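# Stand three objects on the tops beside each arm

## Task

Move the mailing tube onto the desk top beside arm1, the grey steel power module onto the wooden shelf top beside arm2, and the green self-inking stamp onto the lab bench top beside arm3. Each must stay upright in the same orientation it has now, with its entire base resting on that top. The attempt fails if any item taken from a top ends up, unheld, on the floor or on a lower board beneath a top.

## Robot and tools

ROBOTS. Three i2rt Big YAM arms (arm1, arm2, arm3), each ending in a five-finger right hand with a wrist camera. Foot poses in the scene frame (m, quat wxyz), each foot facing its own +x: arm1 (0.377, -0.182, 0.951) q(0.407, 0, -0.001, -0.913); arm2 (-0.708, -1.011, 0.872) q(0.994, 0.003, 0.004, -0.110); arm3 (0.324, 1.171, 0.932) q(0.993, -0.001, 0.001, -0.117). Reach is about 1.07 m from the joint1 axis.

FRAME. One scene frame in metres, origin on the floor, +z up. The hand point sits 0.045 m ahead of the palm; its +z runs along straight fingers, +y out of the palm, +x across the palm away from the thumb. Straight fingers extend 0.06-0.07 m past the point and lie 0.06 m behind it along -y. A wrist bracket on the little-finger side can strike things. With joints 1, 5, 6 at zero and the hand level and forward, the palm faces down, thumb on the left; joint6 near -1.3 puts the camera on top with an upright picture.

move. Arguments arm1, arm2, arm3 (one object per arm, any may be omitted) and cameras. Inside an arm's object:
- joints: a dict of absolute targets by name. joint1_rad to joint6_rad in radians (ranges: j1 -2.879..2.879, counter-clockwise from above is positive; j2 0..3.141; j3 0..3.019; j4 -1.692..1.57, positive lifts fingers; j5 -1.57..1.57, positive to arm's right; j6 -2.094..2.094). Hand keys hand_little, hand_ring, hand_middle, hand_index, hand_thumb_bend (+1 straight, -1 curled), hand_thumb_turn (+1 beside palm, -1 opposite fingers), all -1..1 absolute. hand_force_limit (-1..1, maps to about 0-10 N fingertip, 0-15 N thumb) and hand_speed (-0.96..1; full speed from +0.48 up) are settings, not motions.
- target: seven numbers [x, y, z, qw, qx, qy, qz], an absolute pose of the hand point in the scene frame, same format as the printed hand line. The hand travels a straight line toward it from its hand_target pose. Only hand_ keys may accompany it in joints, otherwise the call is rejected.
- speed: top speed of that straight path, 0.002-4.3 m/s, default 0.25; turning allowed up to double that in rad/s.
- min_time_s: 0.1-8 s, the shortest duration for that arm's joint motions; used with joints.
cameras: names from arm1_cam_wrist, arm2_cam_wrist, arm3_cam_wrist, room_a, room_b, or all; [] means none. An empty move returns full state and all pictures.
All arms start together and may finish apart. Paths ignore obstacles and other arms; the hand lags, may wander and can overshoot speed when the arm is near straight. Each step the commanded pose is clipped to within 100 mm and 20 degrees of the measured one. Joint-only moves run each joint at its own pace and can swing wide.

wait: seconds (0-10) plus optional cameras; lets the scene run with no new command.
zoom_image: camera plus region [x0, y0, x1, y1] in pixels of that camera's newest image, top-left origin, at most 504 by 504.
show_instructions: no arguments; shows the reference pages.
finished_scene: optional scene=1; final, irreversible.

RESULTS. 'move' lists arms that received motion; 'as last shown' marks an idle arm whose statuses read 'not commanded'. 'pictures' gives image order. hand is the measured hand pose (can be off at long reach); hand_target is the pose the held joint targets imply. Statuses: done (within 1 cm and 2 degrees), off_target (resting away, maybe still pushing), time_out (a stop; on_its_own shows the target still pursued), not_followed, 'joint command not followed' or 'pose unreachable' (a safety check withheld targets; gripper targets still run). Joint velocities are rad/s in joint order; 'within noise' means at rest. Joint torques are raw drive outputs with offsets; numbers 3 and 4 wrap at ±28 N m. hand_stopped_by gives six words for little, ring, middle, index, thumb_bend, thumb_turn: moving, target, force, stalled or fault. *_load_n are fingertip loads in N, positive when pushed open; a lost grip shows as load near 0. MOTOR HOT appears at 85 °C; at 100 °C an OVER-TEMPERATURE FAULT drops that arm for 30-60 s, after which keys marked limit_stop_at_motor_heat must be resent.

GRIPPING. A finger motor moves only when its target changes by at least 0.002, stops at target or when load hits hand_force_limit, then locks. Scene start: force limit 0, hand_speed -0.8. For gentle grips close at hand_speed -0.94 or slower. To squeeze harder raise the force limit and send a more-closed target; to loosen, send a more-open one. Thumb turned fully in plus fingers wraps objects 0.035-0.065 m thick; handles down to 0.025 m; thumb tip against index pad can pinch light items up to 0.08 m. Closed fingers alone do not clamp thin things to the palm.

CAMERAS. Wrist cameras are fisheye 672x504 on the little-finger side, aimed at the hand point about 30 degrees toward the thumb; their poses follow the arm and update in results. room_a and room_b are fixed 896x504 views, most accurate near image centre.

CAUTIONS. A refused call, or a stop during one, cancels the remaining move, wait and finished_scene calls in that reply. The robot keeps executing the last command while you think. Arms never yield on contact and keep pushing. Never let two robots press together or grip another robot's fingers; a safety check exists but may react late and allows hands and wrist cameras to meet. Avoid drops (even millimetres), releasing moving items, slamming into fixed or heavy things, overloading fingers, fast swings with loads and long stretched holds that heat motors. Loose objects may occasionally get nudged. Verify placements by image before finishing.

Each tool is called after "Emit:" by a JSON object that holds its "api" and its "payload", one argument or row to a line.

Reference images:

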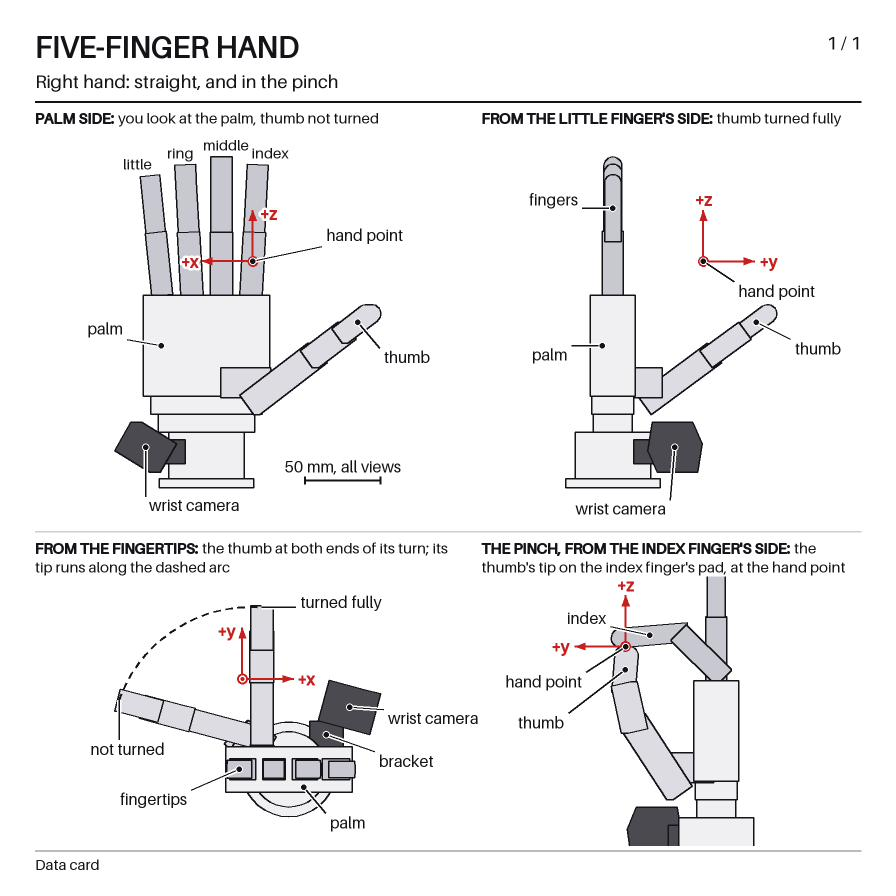

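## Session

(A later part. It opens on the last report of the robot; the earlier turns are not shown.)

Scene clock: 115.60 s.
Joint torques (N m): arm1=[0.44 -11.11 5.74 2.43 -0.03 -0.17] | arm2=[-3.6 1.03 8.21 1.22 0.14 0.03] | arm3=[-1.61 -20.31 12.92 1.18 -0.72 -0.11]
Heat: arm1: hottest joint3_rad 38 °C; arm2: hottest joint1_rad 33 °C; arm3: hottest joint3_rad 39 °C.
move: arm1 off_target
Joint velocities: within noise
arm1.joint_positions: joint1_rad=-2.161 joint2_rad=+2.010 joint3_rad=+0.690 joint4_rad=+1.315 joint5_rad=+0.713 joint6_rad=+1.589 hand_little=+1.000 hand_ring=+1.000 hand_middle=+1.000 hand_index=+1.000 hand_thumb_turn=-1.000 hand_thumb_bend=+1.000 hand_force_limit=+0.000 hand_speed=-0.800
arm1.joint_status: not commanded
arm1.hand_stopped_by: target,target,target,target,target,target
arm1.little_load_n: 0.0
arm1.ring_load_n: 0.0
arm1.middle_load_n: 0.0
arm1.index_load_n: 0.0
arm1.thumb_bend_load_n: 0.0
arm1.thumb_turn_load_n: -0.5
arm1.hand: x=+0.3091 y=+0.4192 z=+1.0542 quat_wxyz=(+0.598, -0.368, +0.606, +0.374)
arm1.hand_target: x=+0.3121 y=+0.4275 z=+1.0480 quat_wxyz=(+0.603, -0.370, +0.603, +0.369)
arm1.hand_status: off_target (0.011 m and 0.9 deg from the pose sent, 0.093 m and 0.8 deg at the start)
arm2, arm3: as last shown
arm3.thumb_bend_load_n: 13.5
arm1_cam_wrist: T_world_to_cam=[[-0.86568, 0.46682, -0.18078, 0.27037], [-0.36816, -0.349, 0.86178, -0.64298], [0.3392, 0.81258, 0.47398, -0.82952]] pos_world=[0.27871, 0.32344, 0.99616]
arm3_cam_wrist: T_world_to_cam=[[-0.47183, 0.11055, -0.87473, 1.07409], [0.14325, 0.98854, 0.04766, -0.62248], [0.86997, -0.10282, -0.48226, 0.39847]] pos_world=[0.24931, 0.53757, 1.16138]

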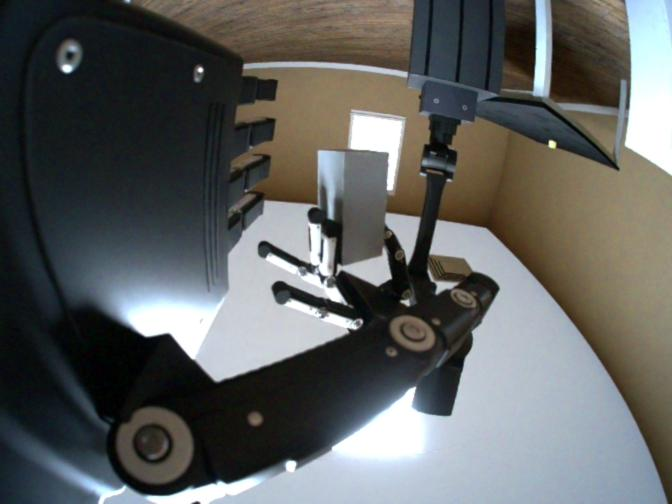

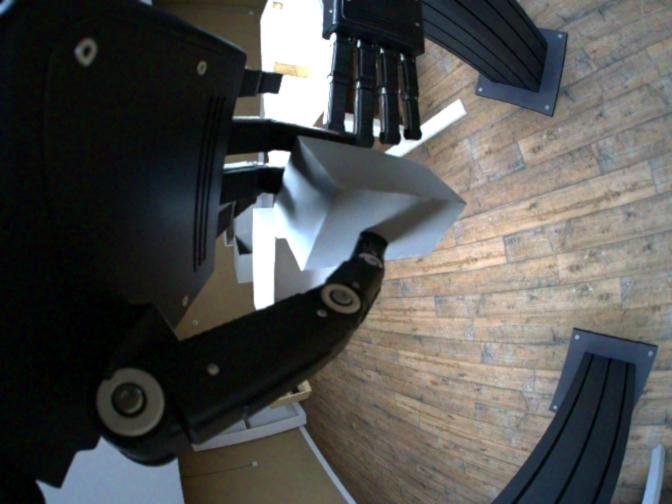

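Emit:
{"api": "move", "payload": {
  "arm1": {"target": [0.3193, 0.4573, 1.036, 0.6708, -0.3883, 0.5453, 0.3189], "speed": 0.1},
  "cameras": ["arm1_cam_wrist", "arm3_cam_wrist"]
}}

Emit:
{"api": "zoom_image", "payload": {
  "camera": "arm1_cam_wrist",
  "region": [270, 120, 450, 300]
}}

Scene clock: 122.63 s.
Joint torques (N m): arm1=[0.44 -11.52 5.55 2.74 0.05 -0.16] | arm2=[-3.78 1.26 8.24 1.18 0.16 0.03] | arm3=[-1.61 -20.31 12.92 1.21 -0.69 -0.07]
Heat: arm1: hottest joint3_rad 37 °C; arm2: hottest joint1_rad 33 °C; arm3: hottest joint3_rad 40 °C.
move: arm1 off_target
Joint velocities: within noise
arm1.joint_positions: joint1_rad=-2.187 joint2_rad=+2.127 joint3_rad=+0.797 joint4_rad=+1.457 joint5_rad=+0.714 joint6_rad=+1.324 hand_little=+1.000 hand_ring=+1.000 hand_middle=+1.000 hand_index=+1.000 hand_thumb_turn=-1.000 hand_thumb_bend=+1.000 hand_force_limit=+0.000 hand_speed=-0.800
arm1.joint_status: not commanded
arm1.hand_stopped_by: target,target,target,target,target,target
arm1.little_load_n: 0.0
arm1.ring_load_n: 0.0
arm1.middle_load_n: 0.0
arm1.index_load_n: -0.5
arm1.thumb_bend_load_n: 0.0
arm1.thumb_turn_load_n: -0.5
arm1.hand: x=+0.3133 y=+0.4502 z=+1.0429 quat_wxyz=(+0.664, -0.391, +0.548, +0.325)
arm1.hand_target: x=+0.3194 y=+0.4568 z=+1.0360 quat_wxyz=(+0.671, -0.389, +0.546, +0.319)
arm1.hand_status: off_target (0.012 m and 1.1 deg from the pose sent, 0.043 m and 12.8 deg at the start)
arm2, arm3: as last shown
arm3.middle_load_n: 4.0
arm1_cam_wrist: T_world_to_cam=[[-0.79285, 0.50054, -0.34764, 0.39352], [-0.54787, -0.33559, 0.7663, -0.47101], [0.26689, 0.79802, 0.5403, -0.89057]] pos_world=[0.29164, 0.35566, 0.97892]
arm3_cam_wrist: T_world_to_cam=[[-0.47183, 0.11055, -0.87473, 1.07409], [0.14325, 0.98854, 0.04766, -0.62248], [0.86997, -0.10282, -0.48226, 0.39847]] pos_world=[0.24931, 0.53757, 1.16138]

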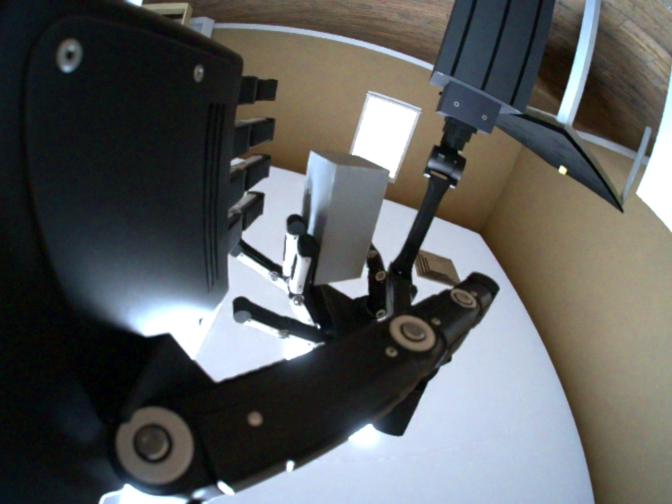

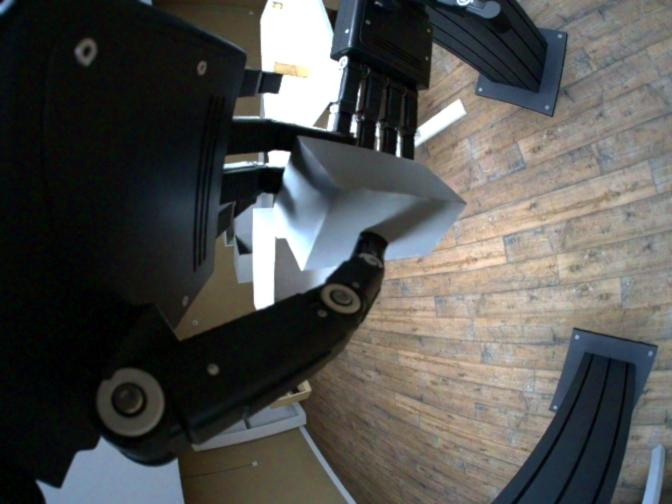

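Scaled by 2.800 from the camera's image (finer frame: 960x720).

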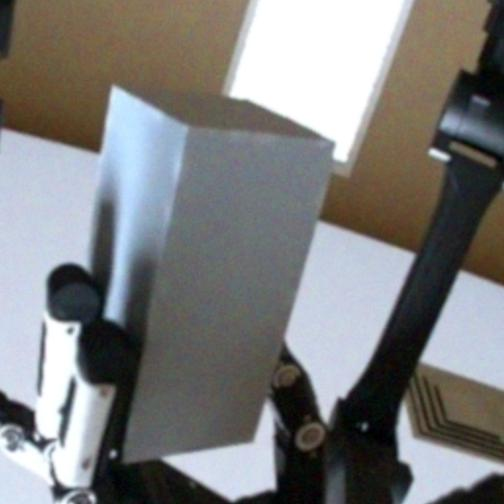

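Emit:
{"api": "move", "payload": {
  "arm1": {"target": [0.3489, 0.5000, 1.0415, 0.6708, -0.3883, 0.5453, 0.3189], "speed": 0.06},
  "cameras": ["arm1_cam_wrist", "arm3_cam_wrist"]
}}

Emit:
{"api": "zoom_image", "payload": {
  "camera": "arm1_cam_wrist",
  "region": [220, 90, 480, 350]
}}

Emit:
{"api": "zoom_image", "payload": {
  "camera": "arm3_cam_wrist",
  "region": [220, 0, 520, 300]
}}

Scene clock: 127.37 s.
Joint torques (N m): arm1=[0.67 -12.75 6.45 1.63 -0.09 -0.07] | arm2=[-3.96 1.14 8.23 1.22 0.17 0.03] | arm3=[-1.55 -19.78 13.08 1.21 -0.68 -0.11]
Heat: arm1: hottest joint3_rad 37 °C; arm2: hottest joint1_rad 33 °C; arm3: hottest joint3_rad 41 °C.
move: arm1 off_target
Joint velocities: within noise
arm1.joint_positions: joint1_rad=-2.266 joint2_rad=+2.138 joint3_rad=+0.896 joint4_rad=+1.390 joint5_rad=+0.641 joint6_rad=+1.324 hand_little=+1.000 hand_ring=+1.000 hand_middle=+1.000 hand_index=+1.000 hand_thumb_turn=-1.000 hand_thumb_bend=+1.000 hand_force_limit=+0.000 hand_speed=-0.800
arm1.joint_status: not commanded
arm1.hand_stopped_by: target,target,target,target,target,target
arm1.little_load_n: 0.0
arm1.ring_load_n: 0.0
arm1.middle_load_n: 0.0
arm1.index_load_n: 0.0
arm1.thumb_bend_load_n: 0.0
arm1.thumb_turn_load_n: 0.0
arm1.hand: x=+0.3442 y=+0.4903 z=+1.0556 quat_wxyz=(+0.672, -0.383, +0.543, +0.328)
arm1.hand_target: x=+0.3490 y=+0.4991 z=+1.0416 quat_wxyz=(+0.671, -0.388, +0.545, +0.319)
arm1.hand_status: off_target (0.018 m and 1.2 deg from the pose sent, 0.061 m and 1.1 deg at the start)
arm2, arm3: as last shown
arm3.middle_load_n: 4.5
arm1_cam_wrist: T_world_to_cam=[[-0.7871, 0.51366, -0.3415, 0.38746], [-0.55528, -0.34899, 0.7549, -0.4292], [0.26858, 0.78381, 0.55992, -0.95205]] pos_world=[0.32234, 0.39741, 0.98939]
arm3_cam_wrist: T_world_to_cam=[[-0.47183, 0.11055, -0.87473, 1.07409], [0.14325, 0.98854, 0.04766, -0.62248], [0.86997, -0.10282, -0.48226, 0.39847]] pos_world=[0.24931, 0.53757, 1.16138]

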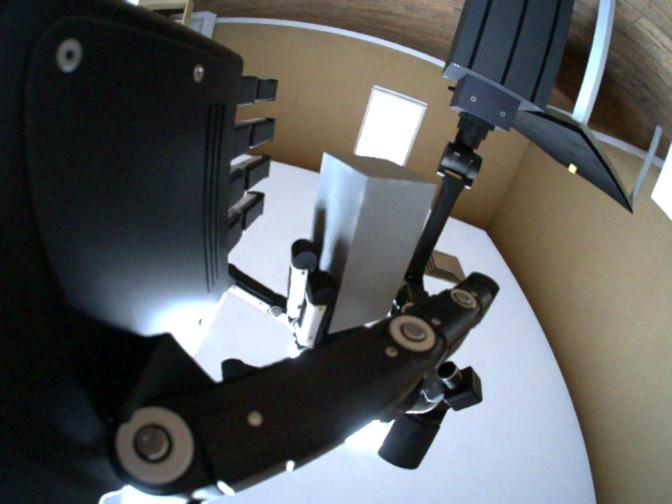

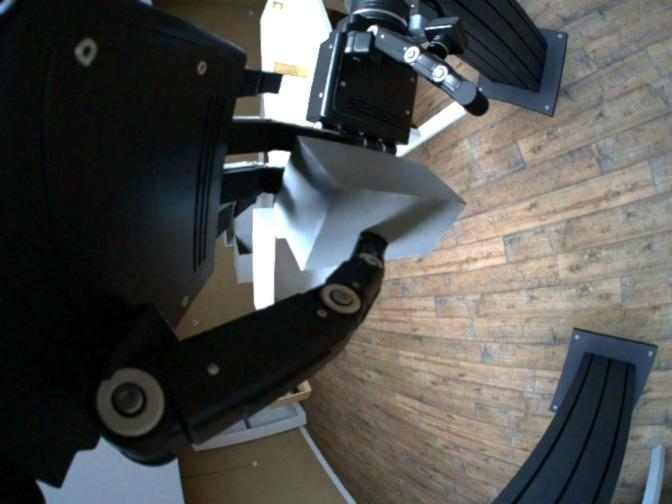

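Scaled by 1.938 from the camera's image (finer frame: 960x720).

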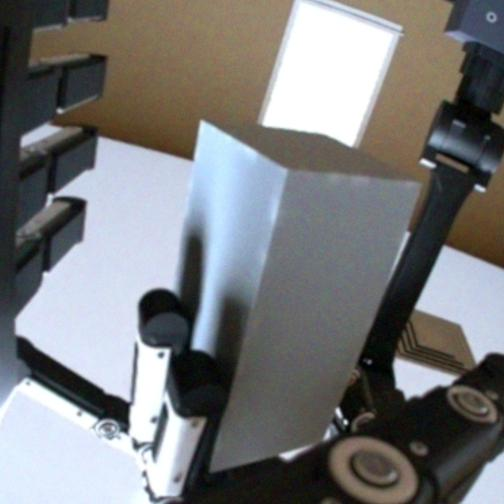

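Scaled by 1.680 from the camera's image (finer frame: 960x720).

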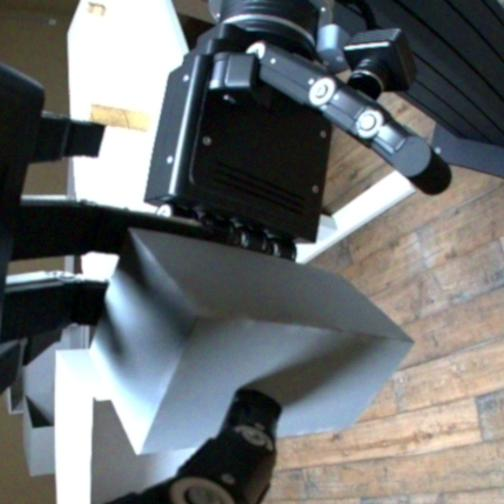

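Emit:
{"api": "move", "payload": {
  "arm1": {"target": [0.3475, 0.5073, 1.027, 0.6708, -0.3883, 0.5453, 0.3189], "speed": 0.06},
  "cameras": ["arm1_cam_wrist"]
}}

Emit:
{"api": "zoom_image", "payload": {
  "camera": "arm1_cam_wrist",
  "region": [220, 90, 480, 350]
}}

Scene clock: 129.73 s.
Joint torques (N m): arm1=[0.67 -13.39 6.38 2.04 -0.04 -0.05] | arm2=[-3.66 1.2 8.16 1.21 0.15 0.03] | arm3=[-1.9 -19.96 12.98 1.14 -0.7 -0.11]
Heat: arm1: hottest joint3_rad 37 °C; arm2: hottest joint1_rad 33 °C; arm3: hottest joint3_rad 41 °C.
move: arm1 off_target
Joint velocities: within noise
arm1.joint_positions: joint1_rad=-2.266 joint2_rad=+2.186 joint3_rad=+0.930 joint4_rad=+1.390 joint5_rad=+0.641 joint6_rad=+1.324 hand_little=+1.000 hand_ring=+1.000 hand_middle=+1.000 hand_index=+1.000 hand_thumb_turn=-1.000 hand_thumb_bend=+1.000 hand_force_limit=+0.000 hand_speed=-0.800
arm1.joint_status: not commanded
arm1.hand_stopped_by: target,target,target,target,target,target
arm1.little_load_n: 0.0
arm1.ring_load_n: 0.0
arm1.middle_load_n: 0.0
arm1.index_load_n: 0.0
arm1.thumb_bend_load_n: 0.0
arm1.thumb_turn_load_n: -0.5
arm1.hand: x=+0.3429 y=+0.4992 z=+1.0374 quat_wxyz=(+0.670, -0.388, +0.545, +0.324)
arm1.hand_target: x=+0.3476 y=+0.5066 z=+1.0270 quat_wxyz=(+0.671, -0.388, +0.545, +0.319)
arm1.hand_status: off_target (0.014 m and 0.6 deg from the pose sent, 0.033 m and 1.2 deg at the start)
arm2, arm3: as last shown
arm1_cam_wrist: T_world_to_cam=[[-0.78644, 0.50893, -0.35001, 0.38661], [-0.55676, -0.33871, 0.75848, -0.42144], [0.26746, 0.79137, 0.54973, -0.94126]] pos_world=[0.32115, 0.40538, 0.97241]

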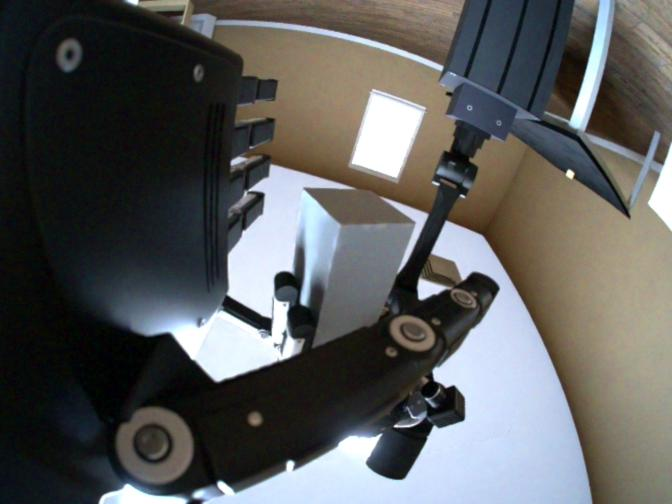

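Scaled by 1.938 from the camera's image (finer frame: 960x720).

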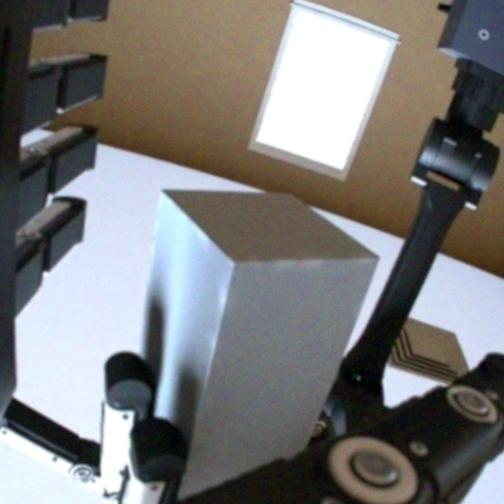

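Emit:
{"api": "move", "payload": {
  "arm1": {"target": [0.3475, 0.5060, 1.0395, 0.6708, -0.3883, 0.5453, 0.3189], "speed": 0.06},
  "cameras": ["arm1_cam_wrist"]
}}

Emit:
{"api": "zoom_image", "payload": {
  "camera": "arm1_cam_wrist",
  "region": [220, 90, 480, 350]
}}

Scene clock: 132.37 s.
Joint torques (N m): arm1=[0.79 -15.62 5.52 1.68 -0.05 -0.06] | arm2=[-3.78 1.26 8.2 1.18 0.15 0.02] | arm3=[-1.61 -19.72 13.07 1.2 -0.72 -0.16]
Heat: arm1: hottest joint3_rad 37 °C; arm2: hottest joint1_rad 33 °C; arm3: hottest joint3_rad 42 °C.
move: arm1 done
Joint velocities: within noise
arm1.joint_positions: joint1_rad=-2.266 joint2_rad=+2.186 joint3_rad=+0.930 joint4_rad=+1.381 joint5_rad=+0.641 joint6_rad=+1.324 hand_little=+1.000 hand_ring=+1.000 hand_middle=+1.000 hand_index=+1.000 hand_thumb_turn=-1.000 hand_thumb_bend=+1.000 hand_force_limit=+0.000 hand_speed=-0.800
arm1.joint_status: not commanded
arm1.hand_stopped_by: target,target,target,target,target,target
arm1.little_load_n: 0.0
arm1.ring_load_n: 0.0
arm1.middle_load_n: 0.0
arm1.index_load_n: 0.5
arm1.thumb_bend_load_n: 0.0
arm1.thumb_turn_load_n: 0.0
arm1.hand: x=+0.3428 y=+0.4996 z=+1.0349 quat_wxyz=(+0.668, -0.391, +0.546, +0.321)
arm1.hand_target: x=+0.3476 y=+0.5057 z=+1.0395 quat_wxyz=(+0.671, -0.388, +0.545, +0.319)
arm1.hand_status: done (0.009 m and 0.5 deg from the pose sent, 0.008 m and 0.6 deg at the start)
arm2, arm3: as last shown
arm1_cam_wrist: T_world_to_cam=[[-0.78592, 0.50565, -0.35587, 0.39294], [-0.55782, -0.33149, 0.76089, -0.42513], [0.26677, 0.79651, 0.54259, -0.93517]] pos_world=[0.32115, 0.40525, 0.97072]

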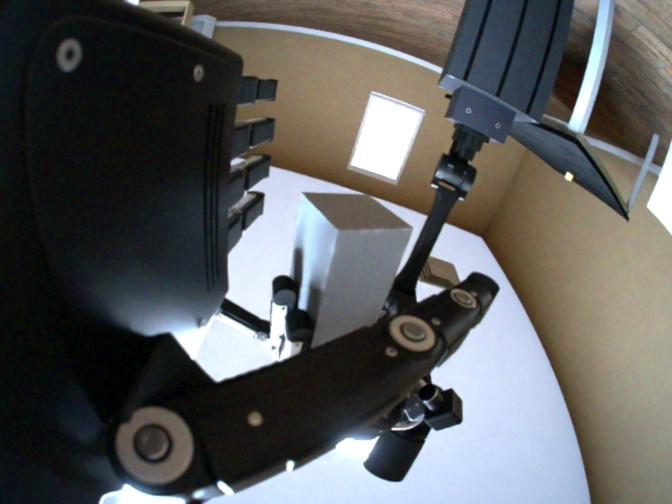

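Scaled by 1.938 from the camera's image (finer frame: 960x720).

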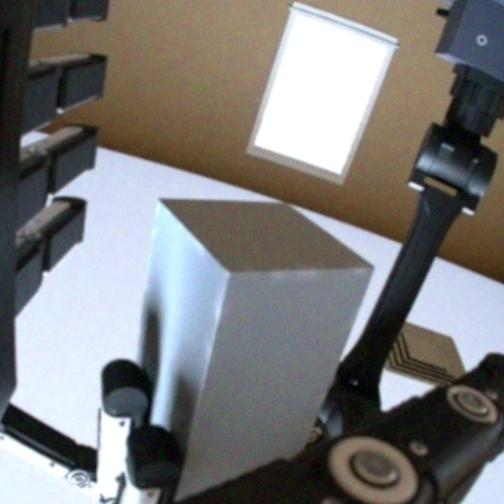

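Emit:
{"api": "move", "payload": {
  "arm1": {"target": [0.3478, 0.5065, 1.056, 0.6708, -0.3883, 0.5453, 0.3189], "speed": 0.06},
  "cameras": ["arm1_cam_wrist"]
}}

Emit:
{"api": "zoom_image", "payload": {
  "camera": "arm1_cam_wrist",
  "region": [220, 90, 480, 350]
}}

Scene clock: 134.63 s.
Joint torques (N m): arm1=[0.73 -15.91 5.22 1.59 -0.07 -0.06] | arm2=[-4.01 0.97 8.21 1.28 0.15 0.04] | arm3=[-1.32 -20.13 13.03 1.22 -0.67 -0.14]
Heat: arm1: hottest joint3_rad 37 °C; arm2: hottest joint1_rad 33 °C; arm3: hottest joint3_rad 42 °C.
move: arm1 done
Joint velocities: within noise
arm1.joint_positions: joint1_rad=-2.266 joint2_rad=+2.145 joint3_rad=+0.930 joint4_rad=+1.345 joint5_rad=+0.641 joint6_rad=+1.324 hand_little=+1.000 hand_ring=+1.000 hand_middle=+1.000 hand_index=+1.000 hand_thumb_turn=-1.000 hand_thumb_bend=+1.000 hand_force_limit=+0.000 hand_speed=-0.800
arm1.joint_status: not commanded
arm1.hand_stopped_by: target,target,target,target,target,target
arm1.little_load_n: 0.0
arm1.ring_load_n: 0.0
arm1.middle_load_n: 0.0
arm1.index_load_n: 0.0
arm1.thumb_bend_load_n: 0.0
arm1.thumb_turn_load_n: 0.0
arm1.hand: x=+0.3424 y=+0.5029 z=+1.0524 quat_wxyz=(+0.669, -0.389, +0.545, +0.322)
arm1.hand_target: x=+0.3479 y=+0.5063 z=+1.0559 quat_wxyz=(+0.671, -0.388, +0.545, +0.319)
arm1.hand_status: done (0.007 m and 0.5 deg from the pose sent, 0.023 m and 0.5 deg at the start)
arm2.joint_positions: joint1_rad=-1.185 joint2_rad=+0.647 joint3_rad=+1.390 joint4_rad=-1.378 joint5_rad=-0.071 joint6_rad=-1.121 hand_little=+0.900 hand_ring=+0.900 hand_middle=+0.900 hand_index=+0.900 hand_thumb_turn=-1.000 hand_thumb_bend=+0.900 hand_force_limit=+0.000 hand_speed=-0.800
arm2.joint_status: not commanded
arm2.hand_stopped_by: target,target,target,target,target,target
arm2.little_load_n: 0.0
arm2.ring_load_n: 0.0
arm2.middle_load_n: 0.0
arm2.index_load_n: 0.0
arm2.thumb_bend_load_n: 0.0
arm2.thumb_turn_load_n: 0.0
arm2.hand: x=-0.6940 y=-1.2430 z=+1.3378 quat_wxyz=(+0.180, +0.550, -0.705, +0.410)
arm2.hand_target: x=-0.6974 y=-1.2427 z=+1.3457 quat_wxyz=(+0.187, +0.542, -0.706, +0.416)
arm2.hand_status: not commanded
arm3: as last shown
arm3.ring_load_n: 3.5
arm1_cam_wrist: T_world_to_cam=[[-0.78619, 0.50752, -0.35261, 0.39289], [-0.55725, -0.33551, 0.75955, -0.43443], [0.26718, 0.79363, 0.54659, -0.95009]] pos_world=[0.32065, 0.40887, 0.98781]

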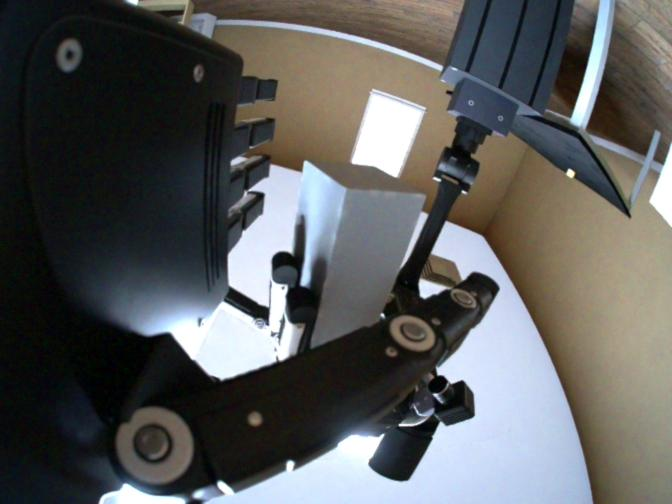

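Scaled by 1.938 from the camera's image (finer frame: 960x720).

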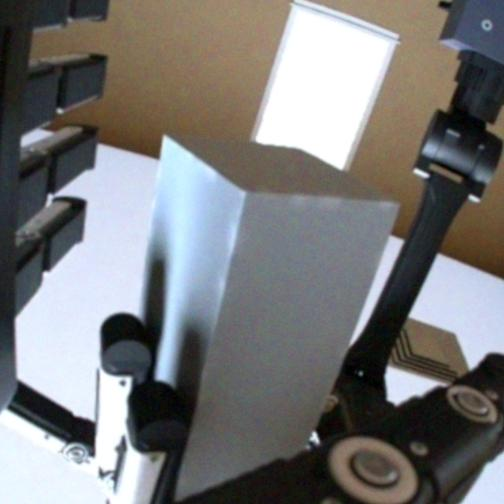

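Emit:
{"api": "move", "payload": {
  "arm1": {"joints": {"hand_thumb_bend": 0.42, "hand_index": 0.42, "hand_middle": 0.42}},
  "cameras": ["arm1_cam_wrist", "arm3_cam_wrist"]
}}

Emit:
{"api": "zoom_image", "payload": {
  "camera": "arm1_cam_wrist",
  "region": [220, 90, 480, 350]
}}

Emit:
{"api": "zoom_image", "payload": {
  "camera": "arm3_cam_wrist",
  "region": [220, 0, 520, 300]
}}

Scene clock: 138.63 s.
Joint torques (N m): arm1=[0.73 -15.79 5.18 1.58 -0.07 -0.05] | arm2=[-3.84 0.97 8.17 1.2 0.16 0.03] | arm3=[-2.37 -19.9 12.97 1.24 -0.72 -0.13]
Heat: arm1: hottest joint3_rad 37 °C; arm2: hottest joint1_rad 33 °C; arm3: hottest joint3_rad 42 °C.
move: arm1 done
Joint velocities: within noise
arm1.joint_positions: joint1_rad=-2.266 joint2_rad=+2.145 joint3_rad=+0.930 joint4_rad=+1.345 joint5_rad=+0.641 joint6_rad=+1.324 hand_little=+1.000 hand_ring=+1.000 hand_middle=+0.420 hand_index=+0.420 hand_thumb_turn=-1.000 hand_thumb_bend=+0.420 hand_force_limit=+0.000 hand_speed=-0.800
arm1.joint_status: all done
arm1.hand_stopped_by: target,target,target,target,target,target
arm1.little_load_n: 0.0
arm1.ring_load_n: 0.0
arm1.middle_load_n: 0.0
arm1.index_load_n: 0.0
arm1.thumb_bend_load_n: 0.0
arm1.thumb_turn_load_n: -0.5
arm1.hand: x=+0.3424 y=+0.5029 z=+1.0524 quat_wxyz=(+0.669, -0.389, +0.545, +0.322)
arm1.hand_target: x=+0.3479 y=+0.5063 z=+1.0559 quat_wxyz=(+0.671, -0.388, +0.545, +0.319)
arm1.hand_status: not commanded
arm2: as last shown
arm2.ring_load_n: -0.5
arm3.joint_positions: joint1_rad=-1.508 joint2_rad=+1.795 joint3_rad=+1.494 joint4_rad=-0.521 joint5_rad=-0.858 joint6_rad=-0.624 hand_little=+1.000 hand_ring=+0.200 hand_middle=+0.271 hand_index=+1.000 hand_thumb_turn=-1.000 hand_thumb_bend=+0.223 hand_force_limit=+0.000 hand_speed=-0.940
arm3.joint_status: not commanded
arm3.hand_stopped_by: target,force,force,fault,target,target
arm3.little_load_n: -0.5
arm3.ring_load_n: 4.0
arm3.middle_load_n: 4.0
arm3.index_load_n: 0.0
arm3.thumb_bend_load_n: 13.5
arm3.thumb_turn_load_n: 3.5
arm3.hand: x=+0.3534 y=+0.5269 z=+1.1061 quat_wxyz=(-0.226, +0.339, -0.791, +0.457)
arm3.hand_target: x=+0.3430 y=+0.5106 z=+1.1312 quat_wxyz=(-0.212, +0.347, -0.779, +0.478)
arm3.hand_status: not commanded
arm1_cam_wrist: T_world_to_cam=[[-0.78619, 0.50752, -0.35261, 0.39289], [-0.55725, -0.33551, 0.75955, -0.43443], [0.26718, 0.79363, 0.54659, -0.95009]] pos_world=[0.32065, 0.40887, 0.98781]
arm3_cam_wrist: T_world_to_cam=[[-0.47183, 0.11055, -0.87473, 1.07409], [0.14325, 0.98854, 0.04766, -0.62248], [0.86997, -0.10282, -0.48226, 0.39847]] pos_world=[0.24931, 0.53757, 1.16138]

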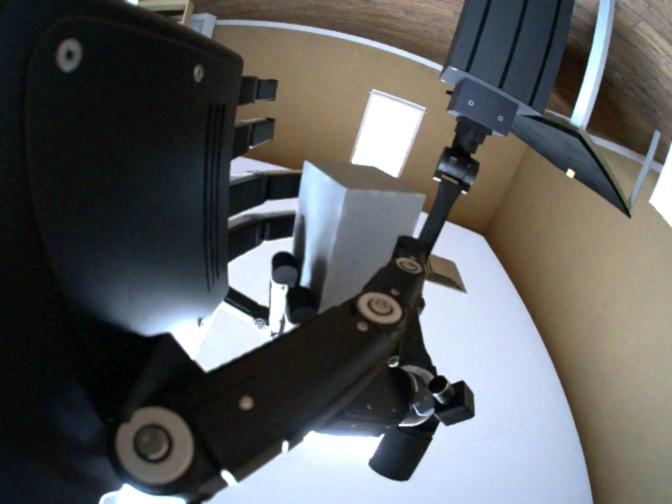

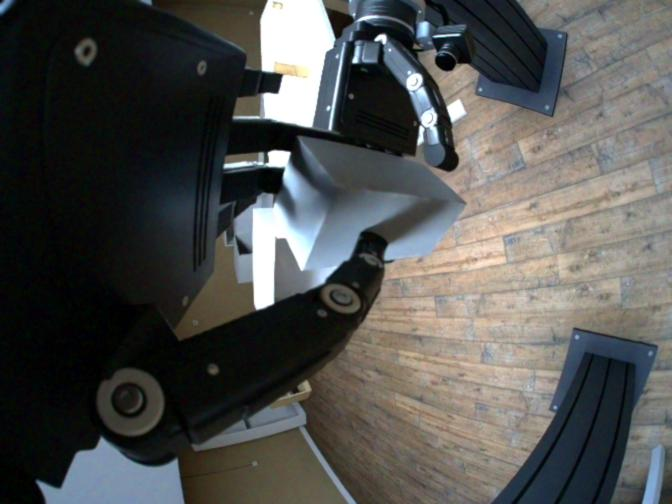

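Scaled by 1.938 from the camera's image (finer frame: 960x720).

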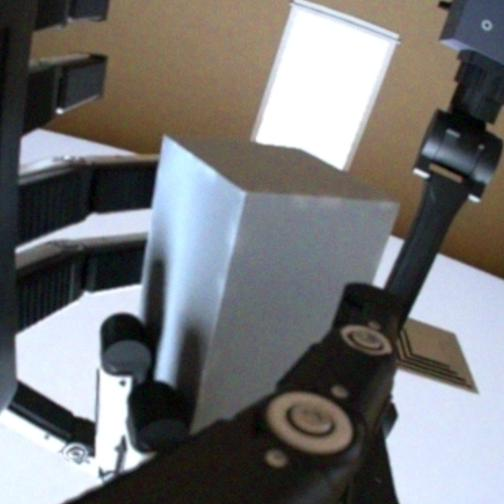

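Scaled by 1.680 from the camera's image (finer frame: 960x720).

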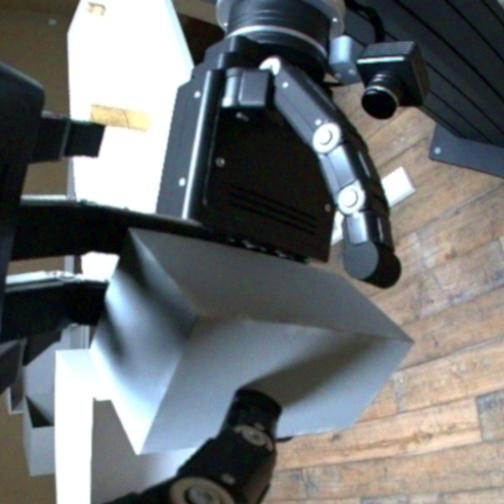

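Emit:
{"api": "move", "payload": {
  "arm1": {"joints": {"hand_thumb_bend": 0.36, "hand_speed": -0.92}}
}}

Emit:
{"api": "move", "payload": {
  "arm1": {"joints": {"hand_index": -0.2, "hand_middle": -0.2, "hand_speed": -0.95, "hand_force_limit": 0.0}},
  "cameras": ["arm1_cam_wrist", "arm3_cam_wrist"]
}}

Emit:
{"api": "zoom_image", "payload": {
  "camera": "arm1_cam_wrist",
  "region": [220, 90, 480, 350]
}}

Emit:
{"api": "zoom_image", "payload": {
  "camera": "arm3_cam_wrist",
  "region": [220, 0, 520, 300]
}}

Scene clock: 140.33 s.
Joint torques (N m): arm1=[0.73 -15.97 5.19 1.58 -0.07 -0.05] | arm2=[-4.01 1.14 8.21 1.2 0.15 0.02] | arm3=[-1.55 -20.19 12.85 1.24 -0.7 -0.11]
Heat: arm1: hottest joint3_rad 37 °C; arm2: hottest joint1_rad 33 °C; arm3: hottest joint3_rad 42 °C.
move: arm1 done
Joint velocities: within noise
arm1.joint_positions: joint1_rad=-2.266 joint2_rad=+2.145 joint3_rad=+0.930 joint4_rad=+1.345 joint5_rad=+0.641 joint6_rad=+1.324 hand_little=+1.000 hand_ring=+1.000 hand_middle=+0.420 hand_index=+0.420 hand_thumb_turn=-1.000 hand_thumb_bend=+0.360 hand_force_limit=+0.000 hand_speed=-0.920
arm1.joint_status: all done
arm1.hand_stopped_by: target,target,target,target,target,target
arm1.little_load_n: 0.0
arm1.ring_load_n: 0.0
arm1.middle_load_n: 0.0
arm1.index_load_n: 0.0
arm1.thumb_bend_load_n: 0.0
arm1.thumb_turn_load_n: 0.0
arm1.hand: x=+0.3424 y=+0.5029 z=+1.0524 quat_wxyz=(+0.669, -0.389, +0.545, +0.322)
arm1.hand_target: x=+0.3479 y=+0.5063 z=+1.0559 quat_wxyz=(+0.671, -0.388, +0.545, +0.319)
arm1.hand_status: not commanded
arm2, arm3: as last shown
arm2.ring_load_n: 0.0
arm3.little_load_n: 0.0
arm3.ring_load_n: 4.5
arm3.middle_load_n: 4.5
arm3.thumb_turn_load_n: 3.0
pictures: none

Scene clock: 143.00 s.
Joint torques (N m): arm1=[0.85 -16.21 5.2 1.61 -0.06 -0.07] | arm2=[-3.66 1.03 8.23 1.17 0.14 0.04] | arm3=[-1.26 -20.01 12.85 1.22 -0.77 -0.05]
Heat: arm1: hottest joint3_rad 36 °C; arm2: hottest joint1_rad 33 °C; arm3: hottest joint3_rad 42 °C.
move: arm1 off_target
Joint velocities: within noise
arm1.joint_positions: joint1_rad=-2.268 joint2_rad=+2.145 joint3_rad=+0.930 joint4_rad=+1.345 joint5_rad=+0.641 joint6_rad=+1.324 hand_little=+1.000 hand_ring=+1.000 hand_middle=+0.181 hand_index=+0.204 hand_thumb_turn=-1.000 hand_thumb_bend=+0.361 hand_force_limit=+0.000 hand_speed=-0.950
arm1.joint_status: hand_middle off_target (ended at +0.181, target -0.200); hand_index off_target (ended at +0.204, target -0.200); the others done
arm1.hand_stopped_by: target,target,force,force,target,target
arm1.little_load_n: 0.0
arm1.ring_load_n: 0.0
arm1.middle_load_n: 5.5
arm1.index_load_n: 3.0
arm1.thumb_bend_load_n: 4.5
arm1.thumb_turn_load_n: -0.5
arm1.hand: x=+0.3437 y=+0.5029 z=+1.0524 quat_wxyz=(+0.669, -0.389, +0.545, +0.322)
arm1.hand_target: x=+0.3479 y=+0.5063 z=+1.0559 quat_wxyz=(+0.671, -0.388, +0.545, +0.319)
arm1.hand_status: not commanded
arm2, arm3: as last shown
arm3.joint_positions: joint1_rad=-1.513 joint2_rad=+1.797 joint3_rad=+1.496 joint4_rad=-0.521 joint5_rad=-0.858 joint6_rad=-0.629 hand_little=+1.000 hand_ring=+0.200 hand_middle=+0.271 hand_index=+1.000 hand_thumb_turn=-1.000 hand_thumb_bend=+0.223 hand_force_limit=+0.000 hand_speed=-0.940
arm3.ring_load_n: 3.0
arm3.thumb_bend_load_n: 13.0
arm3.thumb_turn_load_n: 5.0
arm3.hand: x=+0.3498 y=+0.5259 z=+1.1057 quat_wxyz=(-0.224, +0.338, -0.791, +0.458)
arm3.hand_target: x=+0.3431 y=+0.5106 z=+1.1313 quat_wxyz=(-0.212, +0.347, -0.779, +0.478)
arm1_cam_wrist: T_world_to_cam=[[-0.78526, 0.50899, -0.35257, 0.39284], [-0.55784, -0.33449, 0.75956, -0.43398], [0.26868, 0.79313, 0.54659, -0.95076]] pos_world=[0.32185, 0.40897, 0.98781]
arm3_cam_wrist: T_world_to_cam=[[-0.47375, 0.10915, -0.87387, 1.0726], [0.14609, 0.98828, 0.04424, -0.61807], [0.86846, -0.10671, -0.48414, 0.40592]] pos_world=[0.24591, 0.53707, 1.16118]

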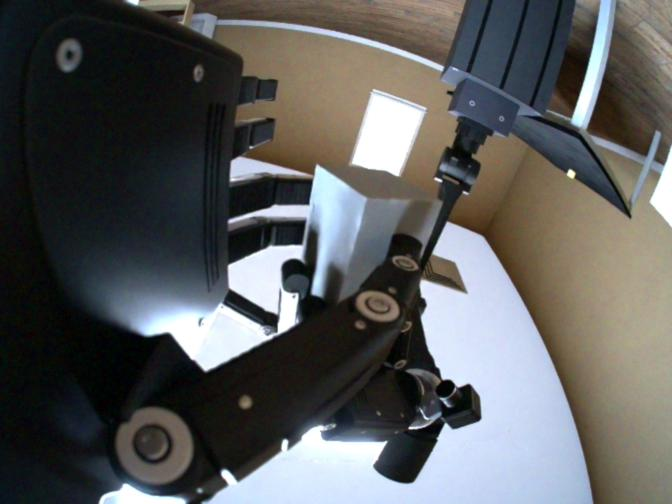

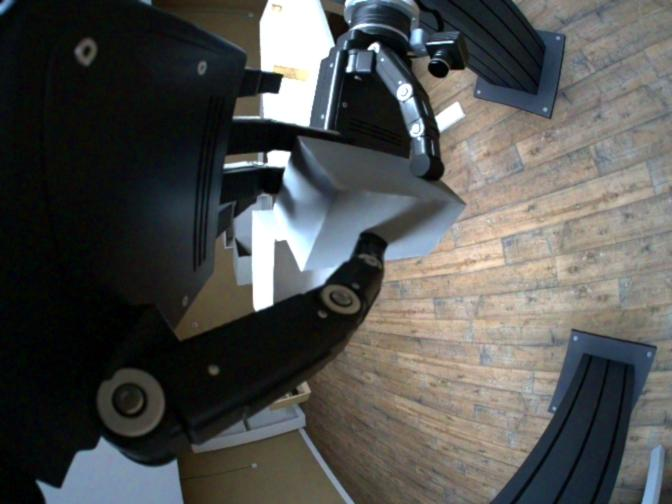

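Scaled by 1.938 from the camera's image (finer frame: 960x720).

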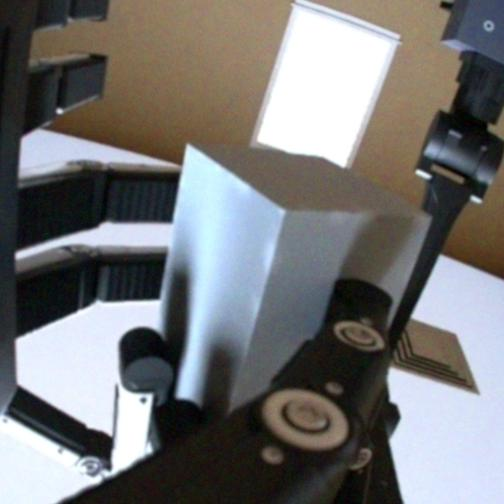

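Scaled by 1.680 from the camera's image (finer frame: 960x720).

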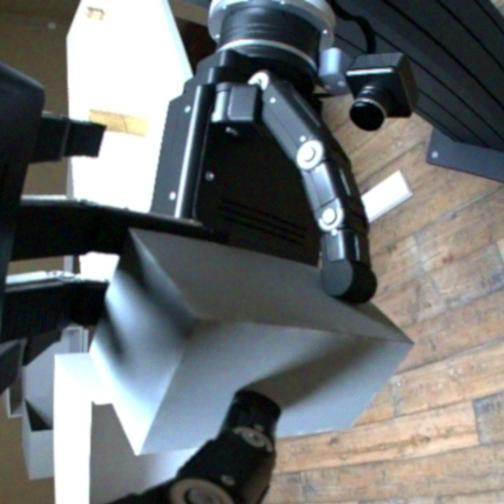

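Emit:
{"api": "move", "payload": {
  "arm1": {"joints": {"hand_index": -0.25, "hand_middle": -0.25, "hand_speed": -0.95, "hand_force_limit": 0.2}}
}}

Scene clock: 144.03 s.
Joint torques (N m): arm1=[0.85 -16.26 5.24 1.68 -0.05 -0.03] | arm2=[-3.72 1.14 8.2 1.22 0.15 0.04] | arm3=[-1.03 -21.13 12.92 1.18 -0.7 -0.09]
Heat: arm1: hottest joint3_rad 36 °C; arm2: hottest joint1_rad 33 °C; arm3: hottest joint3_rad 42 °C.
move: arm1 off_target
Joint velocities: within noise
arm1.joint_positions: joint1_rad=-2.268 joint2_rad=+2.145 joint3_rad=+0.930 joint4_rad=+1.344 joint5_rad=+0.640 joint6_rad=+1.324 hand_little=+1.000 hand_ring=+1.000 hand_middle=+0.178 hand_index=+0.187 hand_thumb_turn=-1.000 hand_thumb_bend=+0.362 hand_force_limit=+0.200 hand_speed=-0.950
arm1.joint_status: hand_middle off_target (ended at +0.178, target -0.250); hand_index off_target (ended at +0.187, target -0.250); the others done
arm1.hand_stopped_by: target,target,force,force,target,target
arm1.little_load_n: 0.0
arm1.ring_load_n: 0.0
arm1.middle_load_n: 5.0
arm1.index_load_n: 6.5
arm1.thumb_bend_load_n: 6.0
arm1.thumb_turn_load_n: -1.0
arm1.hand: x=+0.3436 y=+0.5030 z=+1.0521 quat_wxyz=(+0.669, -0.389, +0.545, +0.321)
arm1.hand_target: x=+0.3478 y=+0.5063 z=+1.0559 quat_wxyz=(+0.671, -0.388, +0.545, +0.319)
arm1.hand_status: not commanded
arm2, arm3: as last shown
arm2.thumb_bend_load_n: -0.5
arm3.joint_positions: joint1_rad=-1.514 joint2_rad=+1.798 joint3_rad=+1.496 joint4_rad=-0.521 joint5_rad=-0.857 joint6_rad=-0.629 hand_little=+1.000 hand_ring=+0.200 hand_middle=+0.271 hand_index=+1.000 hand_thumb_turn=-1.000 hand_thumb_bend=+0.223 hand_force_limit=+0.000 hand_speed=-0.940
arm3.middle_load_n: 5.0
arm3.thumb_bend_load_n: 13.5
arm3.thumb_turn_load_n: 5.5
arm3.hand: x=+0.3493 y=+0.5258 z=+1.1052 quat_wxyz=(-0.224, +0.338, -0.791, +0.458)
arm3.hand_target: x=+0.3430 y=+0.5106 z=+1.1312 quat_wxyz=(-0.212, +0.347, -0.779, +0.478)
pictures: none

Emit:
{"api": "move", "payload": {
  "arm3": {"joints": {"hand_middle": 0.45, "hand_ring": 0.4, "hand_thumb_bend": 0.35, "hand_speed": -0.92}},
  "cameras": ["arm1_cam_wrist", "arm3_cam_wrist"]
}}

Emit:
{"api": "zoom_image", "payload": {
  "camera": "arm1_cam_wrist",
  "region": [220, 90, 480, 350]
}}

Emit:
{"api": "zoom_image", "payload": {
  "camera": "arm3_cam_wrist",
  "region": [220, 0, 520, 300]
}}

Scene clock: 146.07 s.
Joint torques (N m): arm1=[1.03 -16.21 5.23 1.98 -0.07 -0.05] | arm2=[-3.72 1.32 8.2 1.24 0.15 0.03] | arm3=[-1.2 -20.78 12.12 1.29 -0.58 -0.11]
Heat: arm1: hottest joint3_rad 36 °C; arm2: hottest joint1_rad 33 °C; arm3: hottest joint3_rad 42 °C.
move: arm3 done
Joint velocities: within noise
arm1, arm2: as last shown
arm1.joint_positions: joint1_rad=-2.269 joint2_rad=+2.145 joint3_rad=+0.930 joint4_rad=+1.335 joint5_rad=+0.640 joint6_rad=+1.324 hand_little=+1.000 hand_ring=+1.000 hand_middle=+0.178 hand_index=+0.187 hand_thumb_turn=-1.000 hand_thumb_bend=+0.362 hand_force_limit=+0.200 hand_speed=-0.950
arm1.ring_load_n: 0.5
arm1.middle_load_n: 4.5
arm1.index_load_n: 4.0
arm1.thumb_bend_load_n: 6.5
arm1.thumb_turn_load_n: -3.0
arm1.hand: x=+0.3441 y=+0.5035 z=+1.0496 quat_wxyz=(+0.668, -0.392, +0.547, +0.318)
arm2.thumb_bend_load_n: 0.0
arm3.joint_positions: joint1_rad=-1.514 joint2_rad=+1.798 joint3_rad=+1.505 joint4_rad=-0.523 joint5_rad=-0.862 joint6_rad=-0.629 hand_little=+1.000 hand_ring=+0.400 hand_middle=+0.450 hand_index=+1.000 hand_thumb_turn=-1.000 hand_thumb_bend=+0.350 hand_force_limit=+0.000 hand_speed=-0.920
arm3.joint_status: all done
arm3.hand_stopped_by: target,target,target,fault,target,target
arm3.little_load_n: 0.0
arm3.ring_load_n: 0.0
arm3.middle_load_n: 0.0
arm3.index_load_n: 0.0
arm3.thumb_bend_load_n: 0.0
arm3.thumb_turn_load_n: 0.0
arm3.hand: x=+0.3493 y=+0.5238 z=+1.1096 quat_wxyz=(-0.224, +0.339, -0.789, +0.461)
arm3.hand_target: x=+0.3431 y=+0.5106 z=+1.1312 quat_wxyz=(-0.212, +0.347, -0.779, +0.478)
arm3.hand_status: not commanded
arm1_cam_wrist: T_world_to_cam=[[-0.78451, 0.50553, -0.35914, 0.40022], [-0.55914, -0.32622, 0.7622, -0.43792], [0.26815, 0.79877, 0.53858, -0.94398]] pos_world=[0.32225, 0.40884, 0.98593]
arm3_cam_wrist: T_world_to_cam=[[-0.47229, 0.10261, -0.87545, 1.08068], [0.14423, 0.98881, 0.03809, -0.60891], [0.86956, -0.10827, -0.4818, 0.40596]] pos_world=[0.24521, 0.53516, 1.16487]

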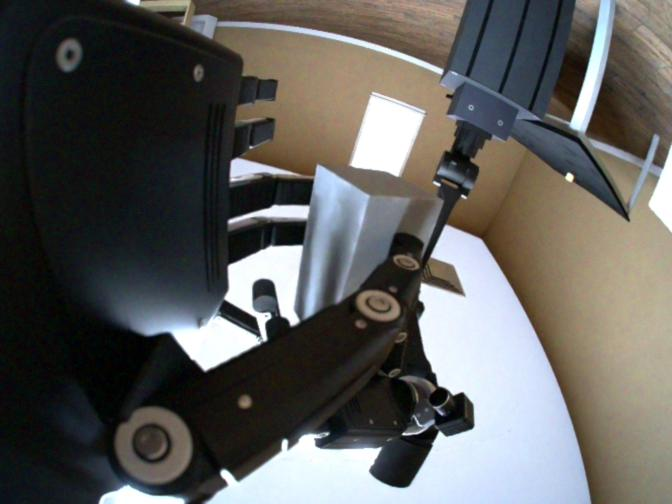

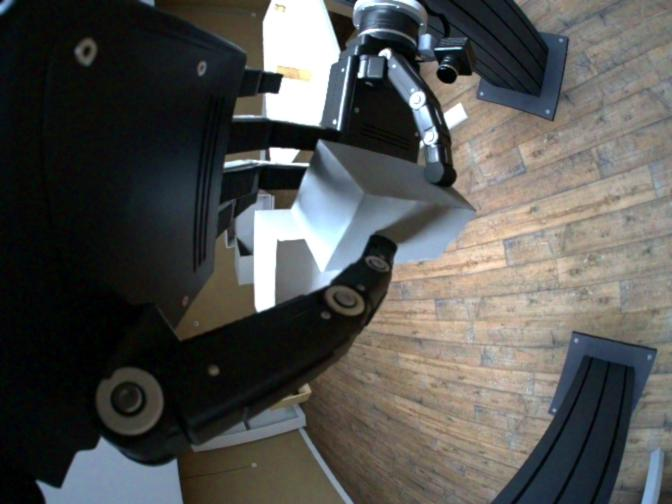

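Scaled by 1.938 from the camera's image (finer frame: 960x720).

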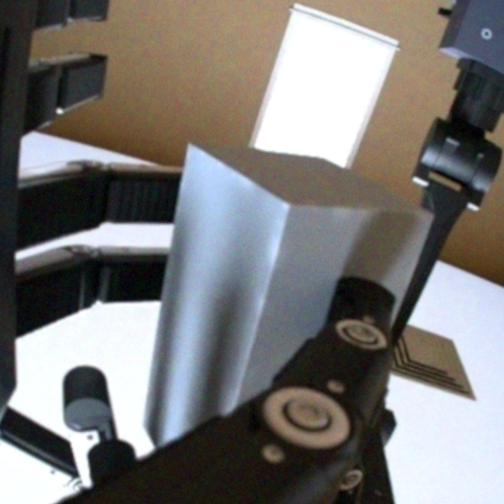

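Scaled by 1.680 from the camera's image (finer frame: 960x720).

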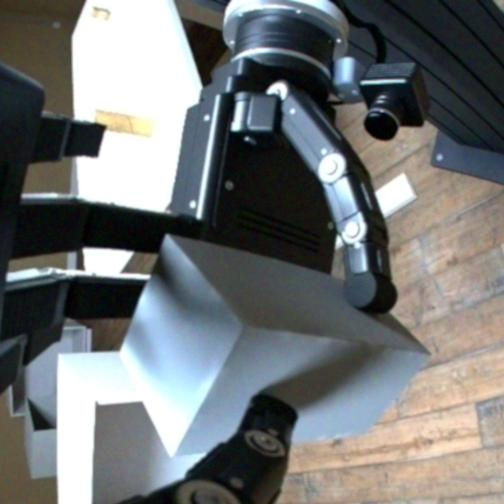

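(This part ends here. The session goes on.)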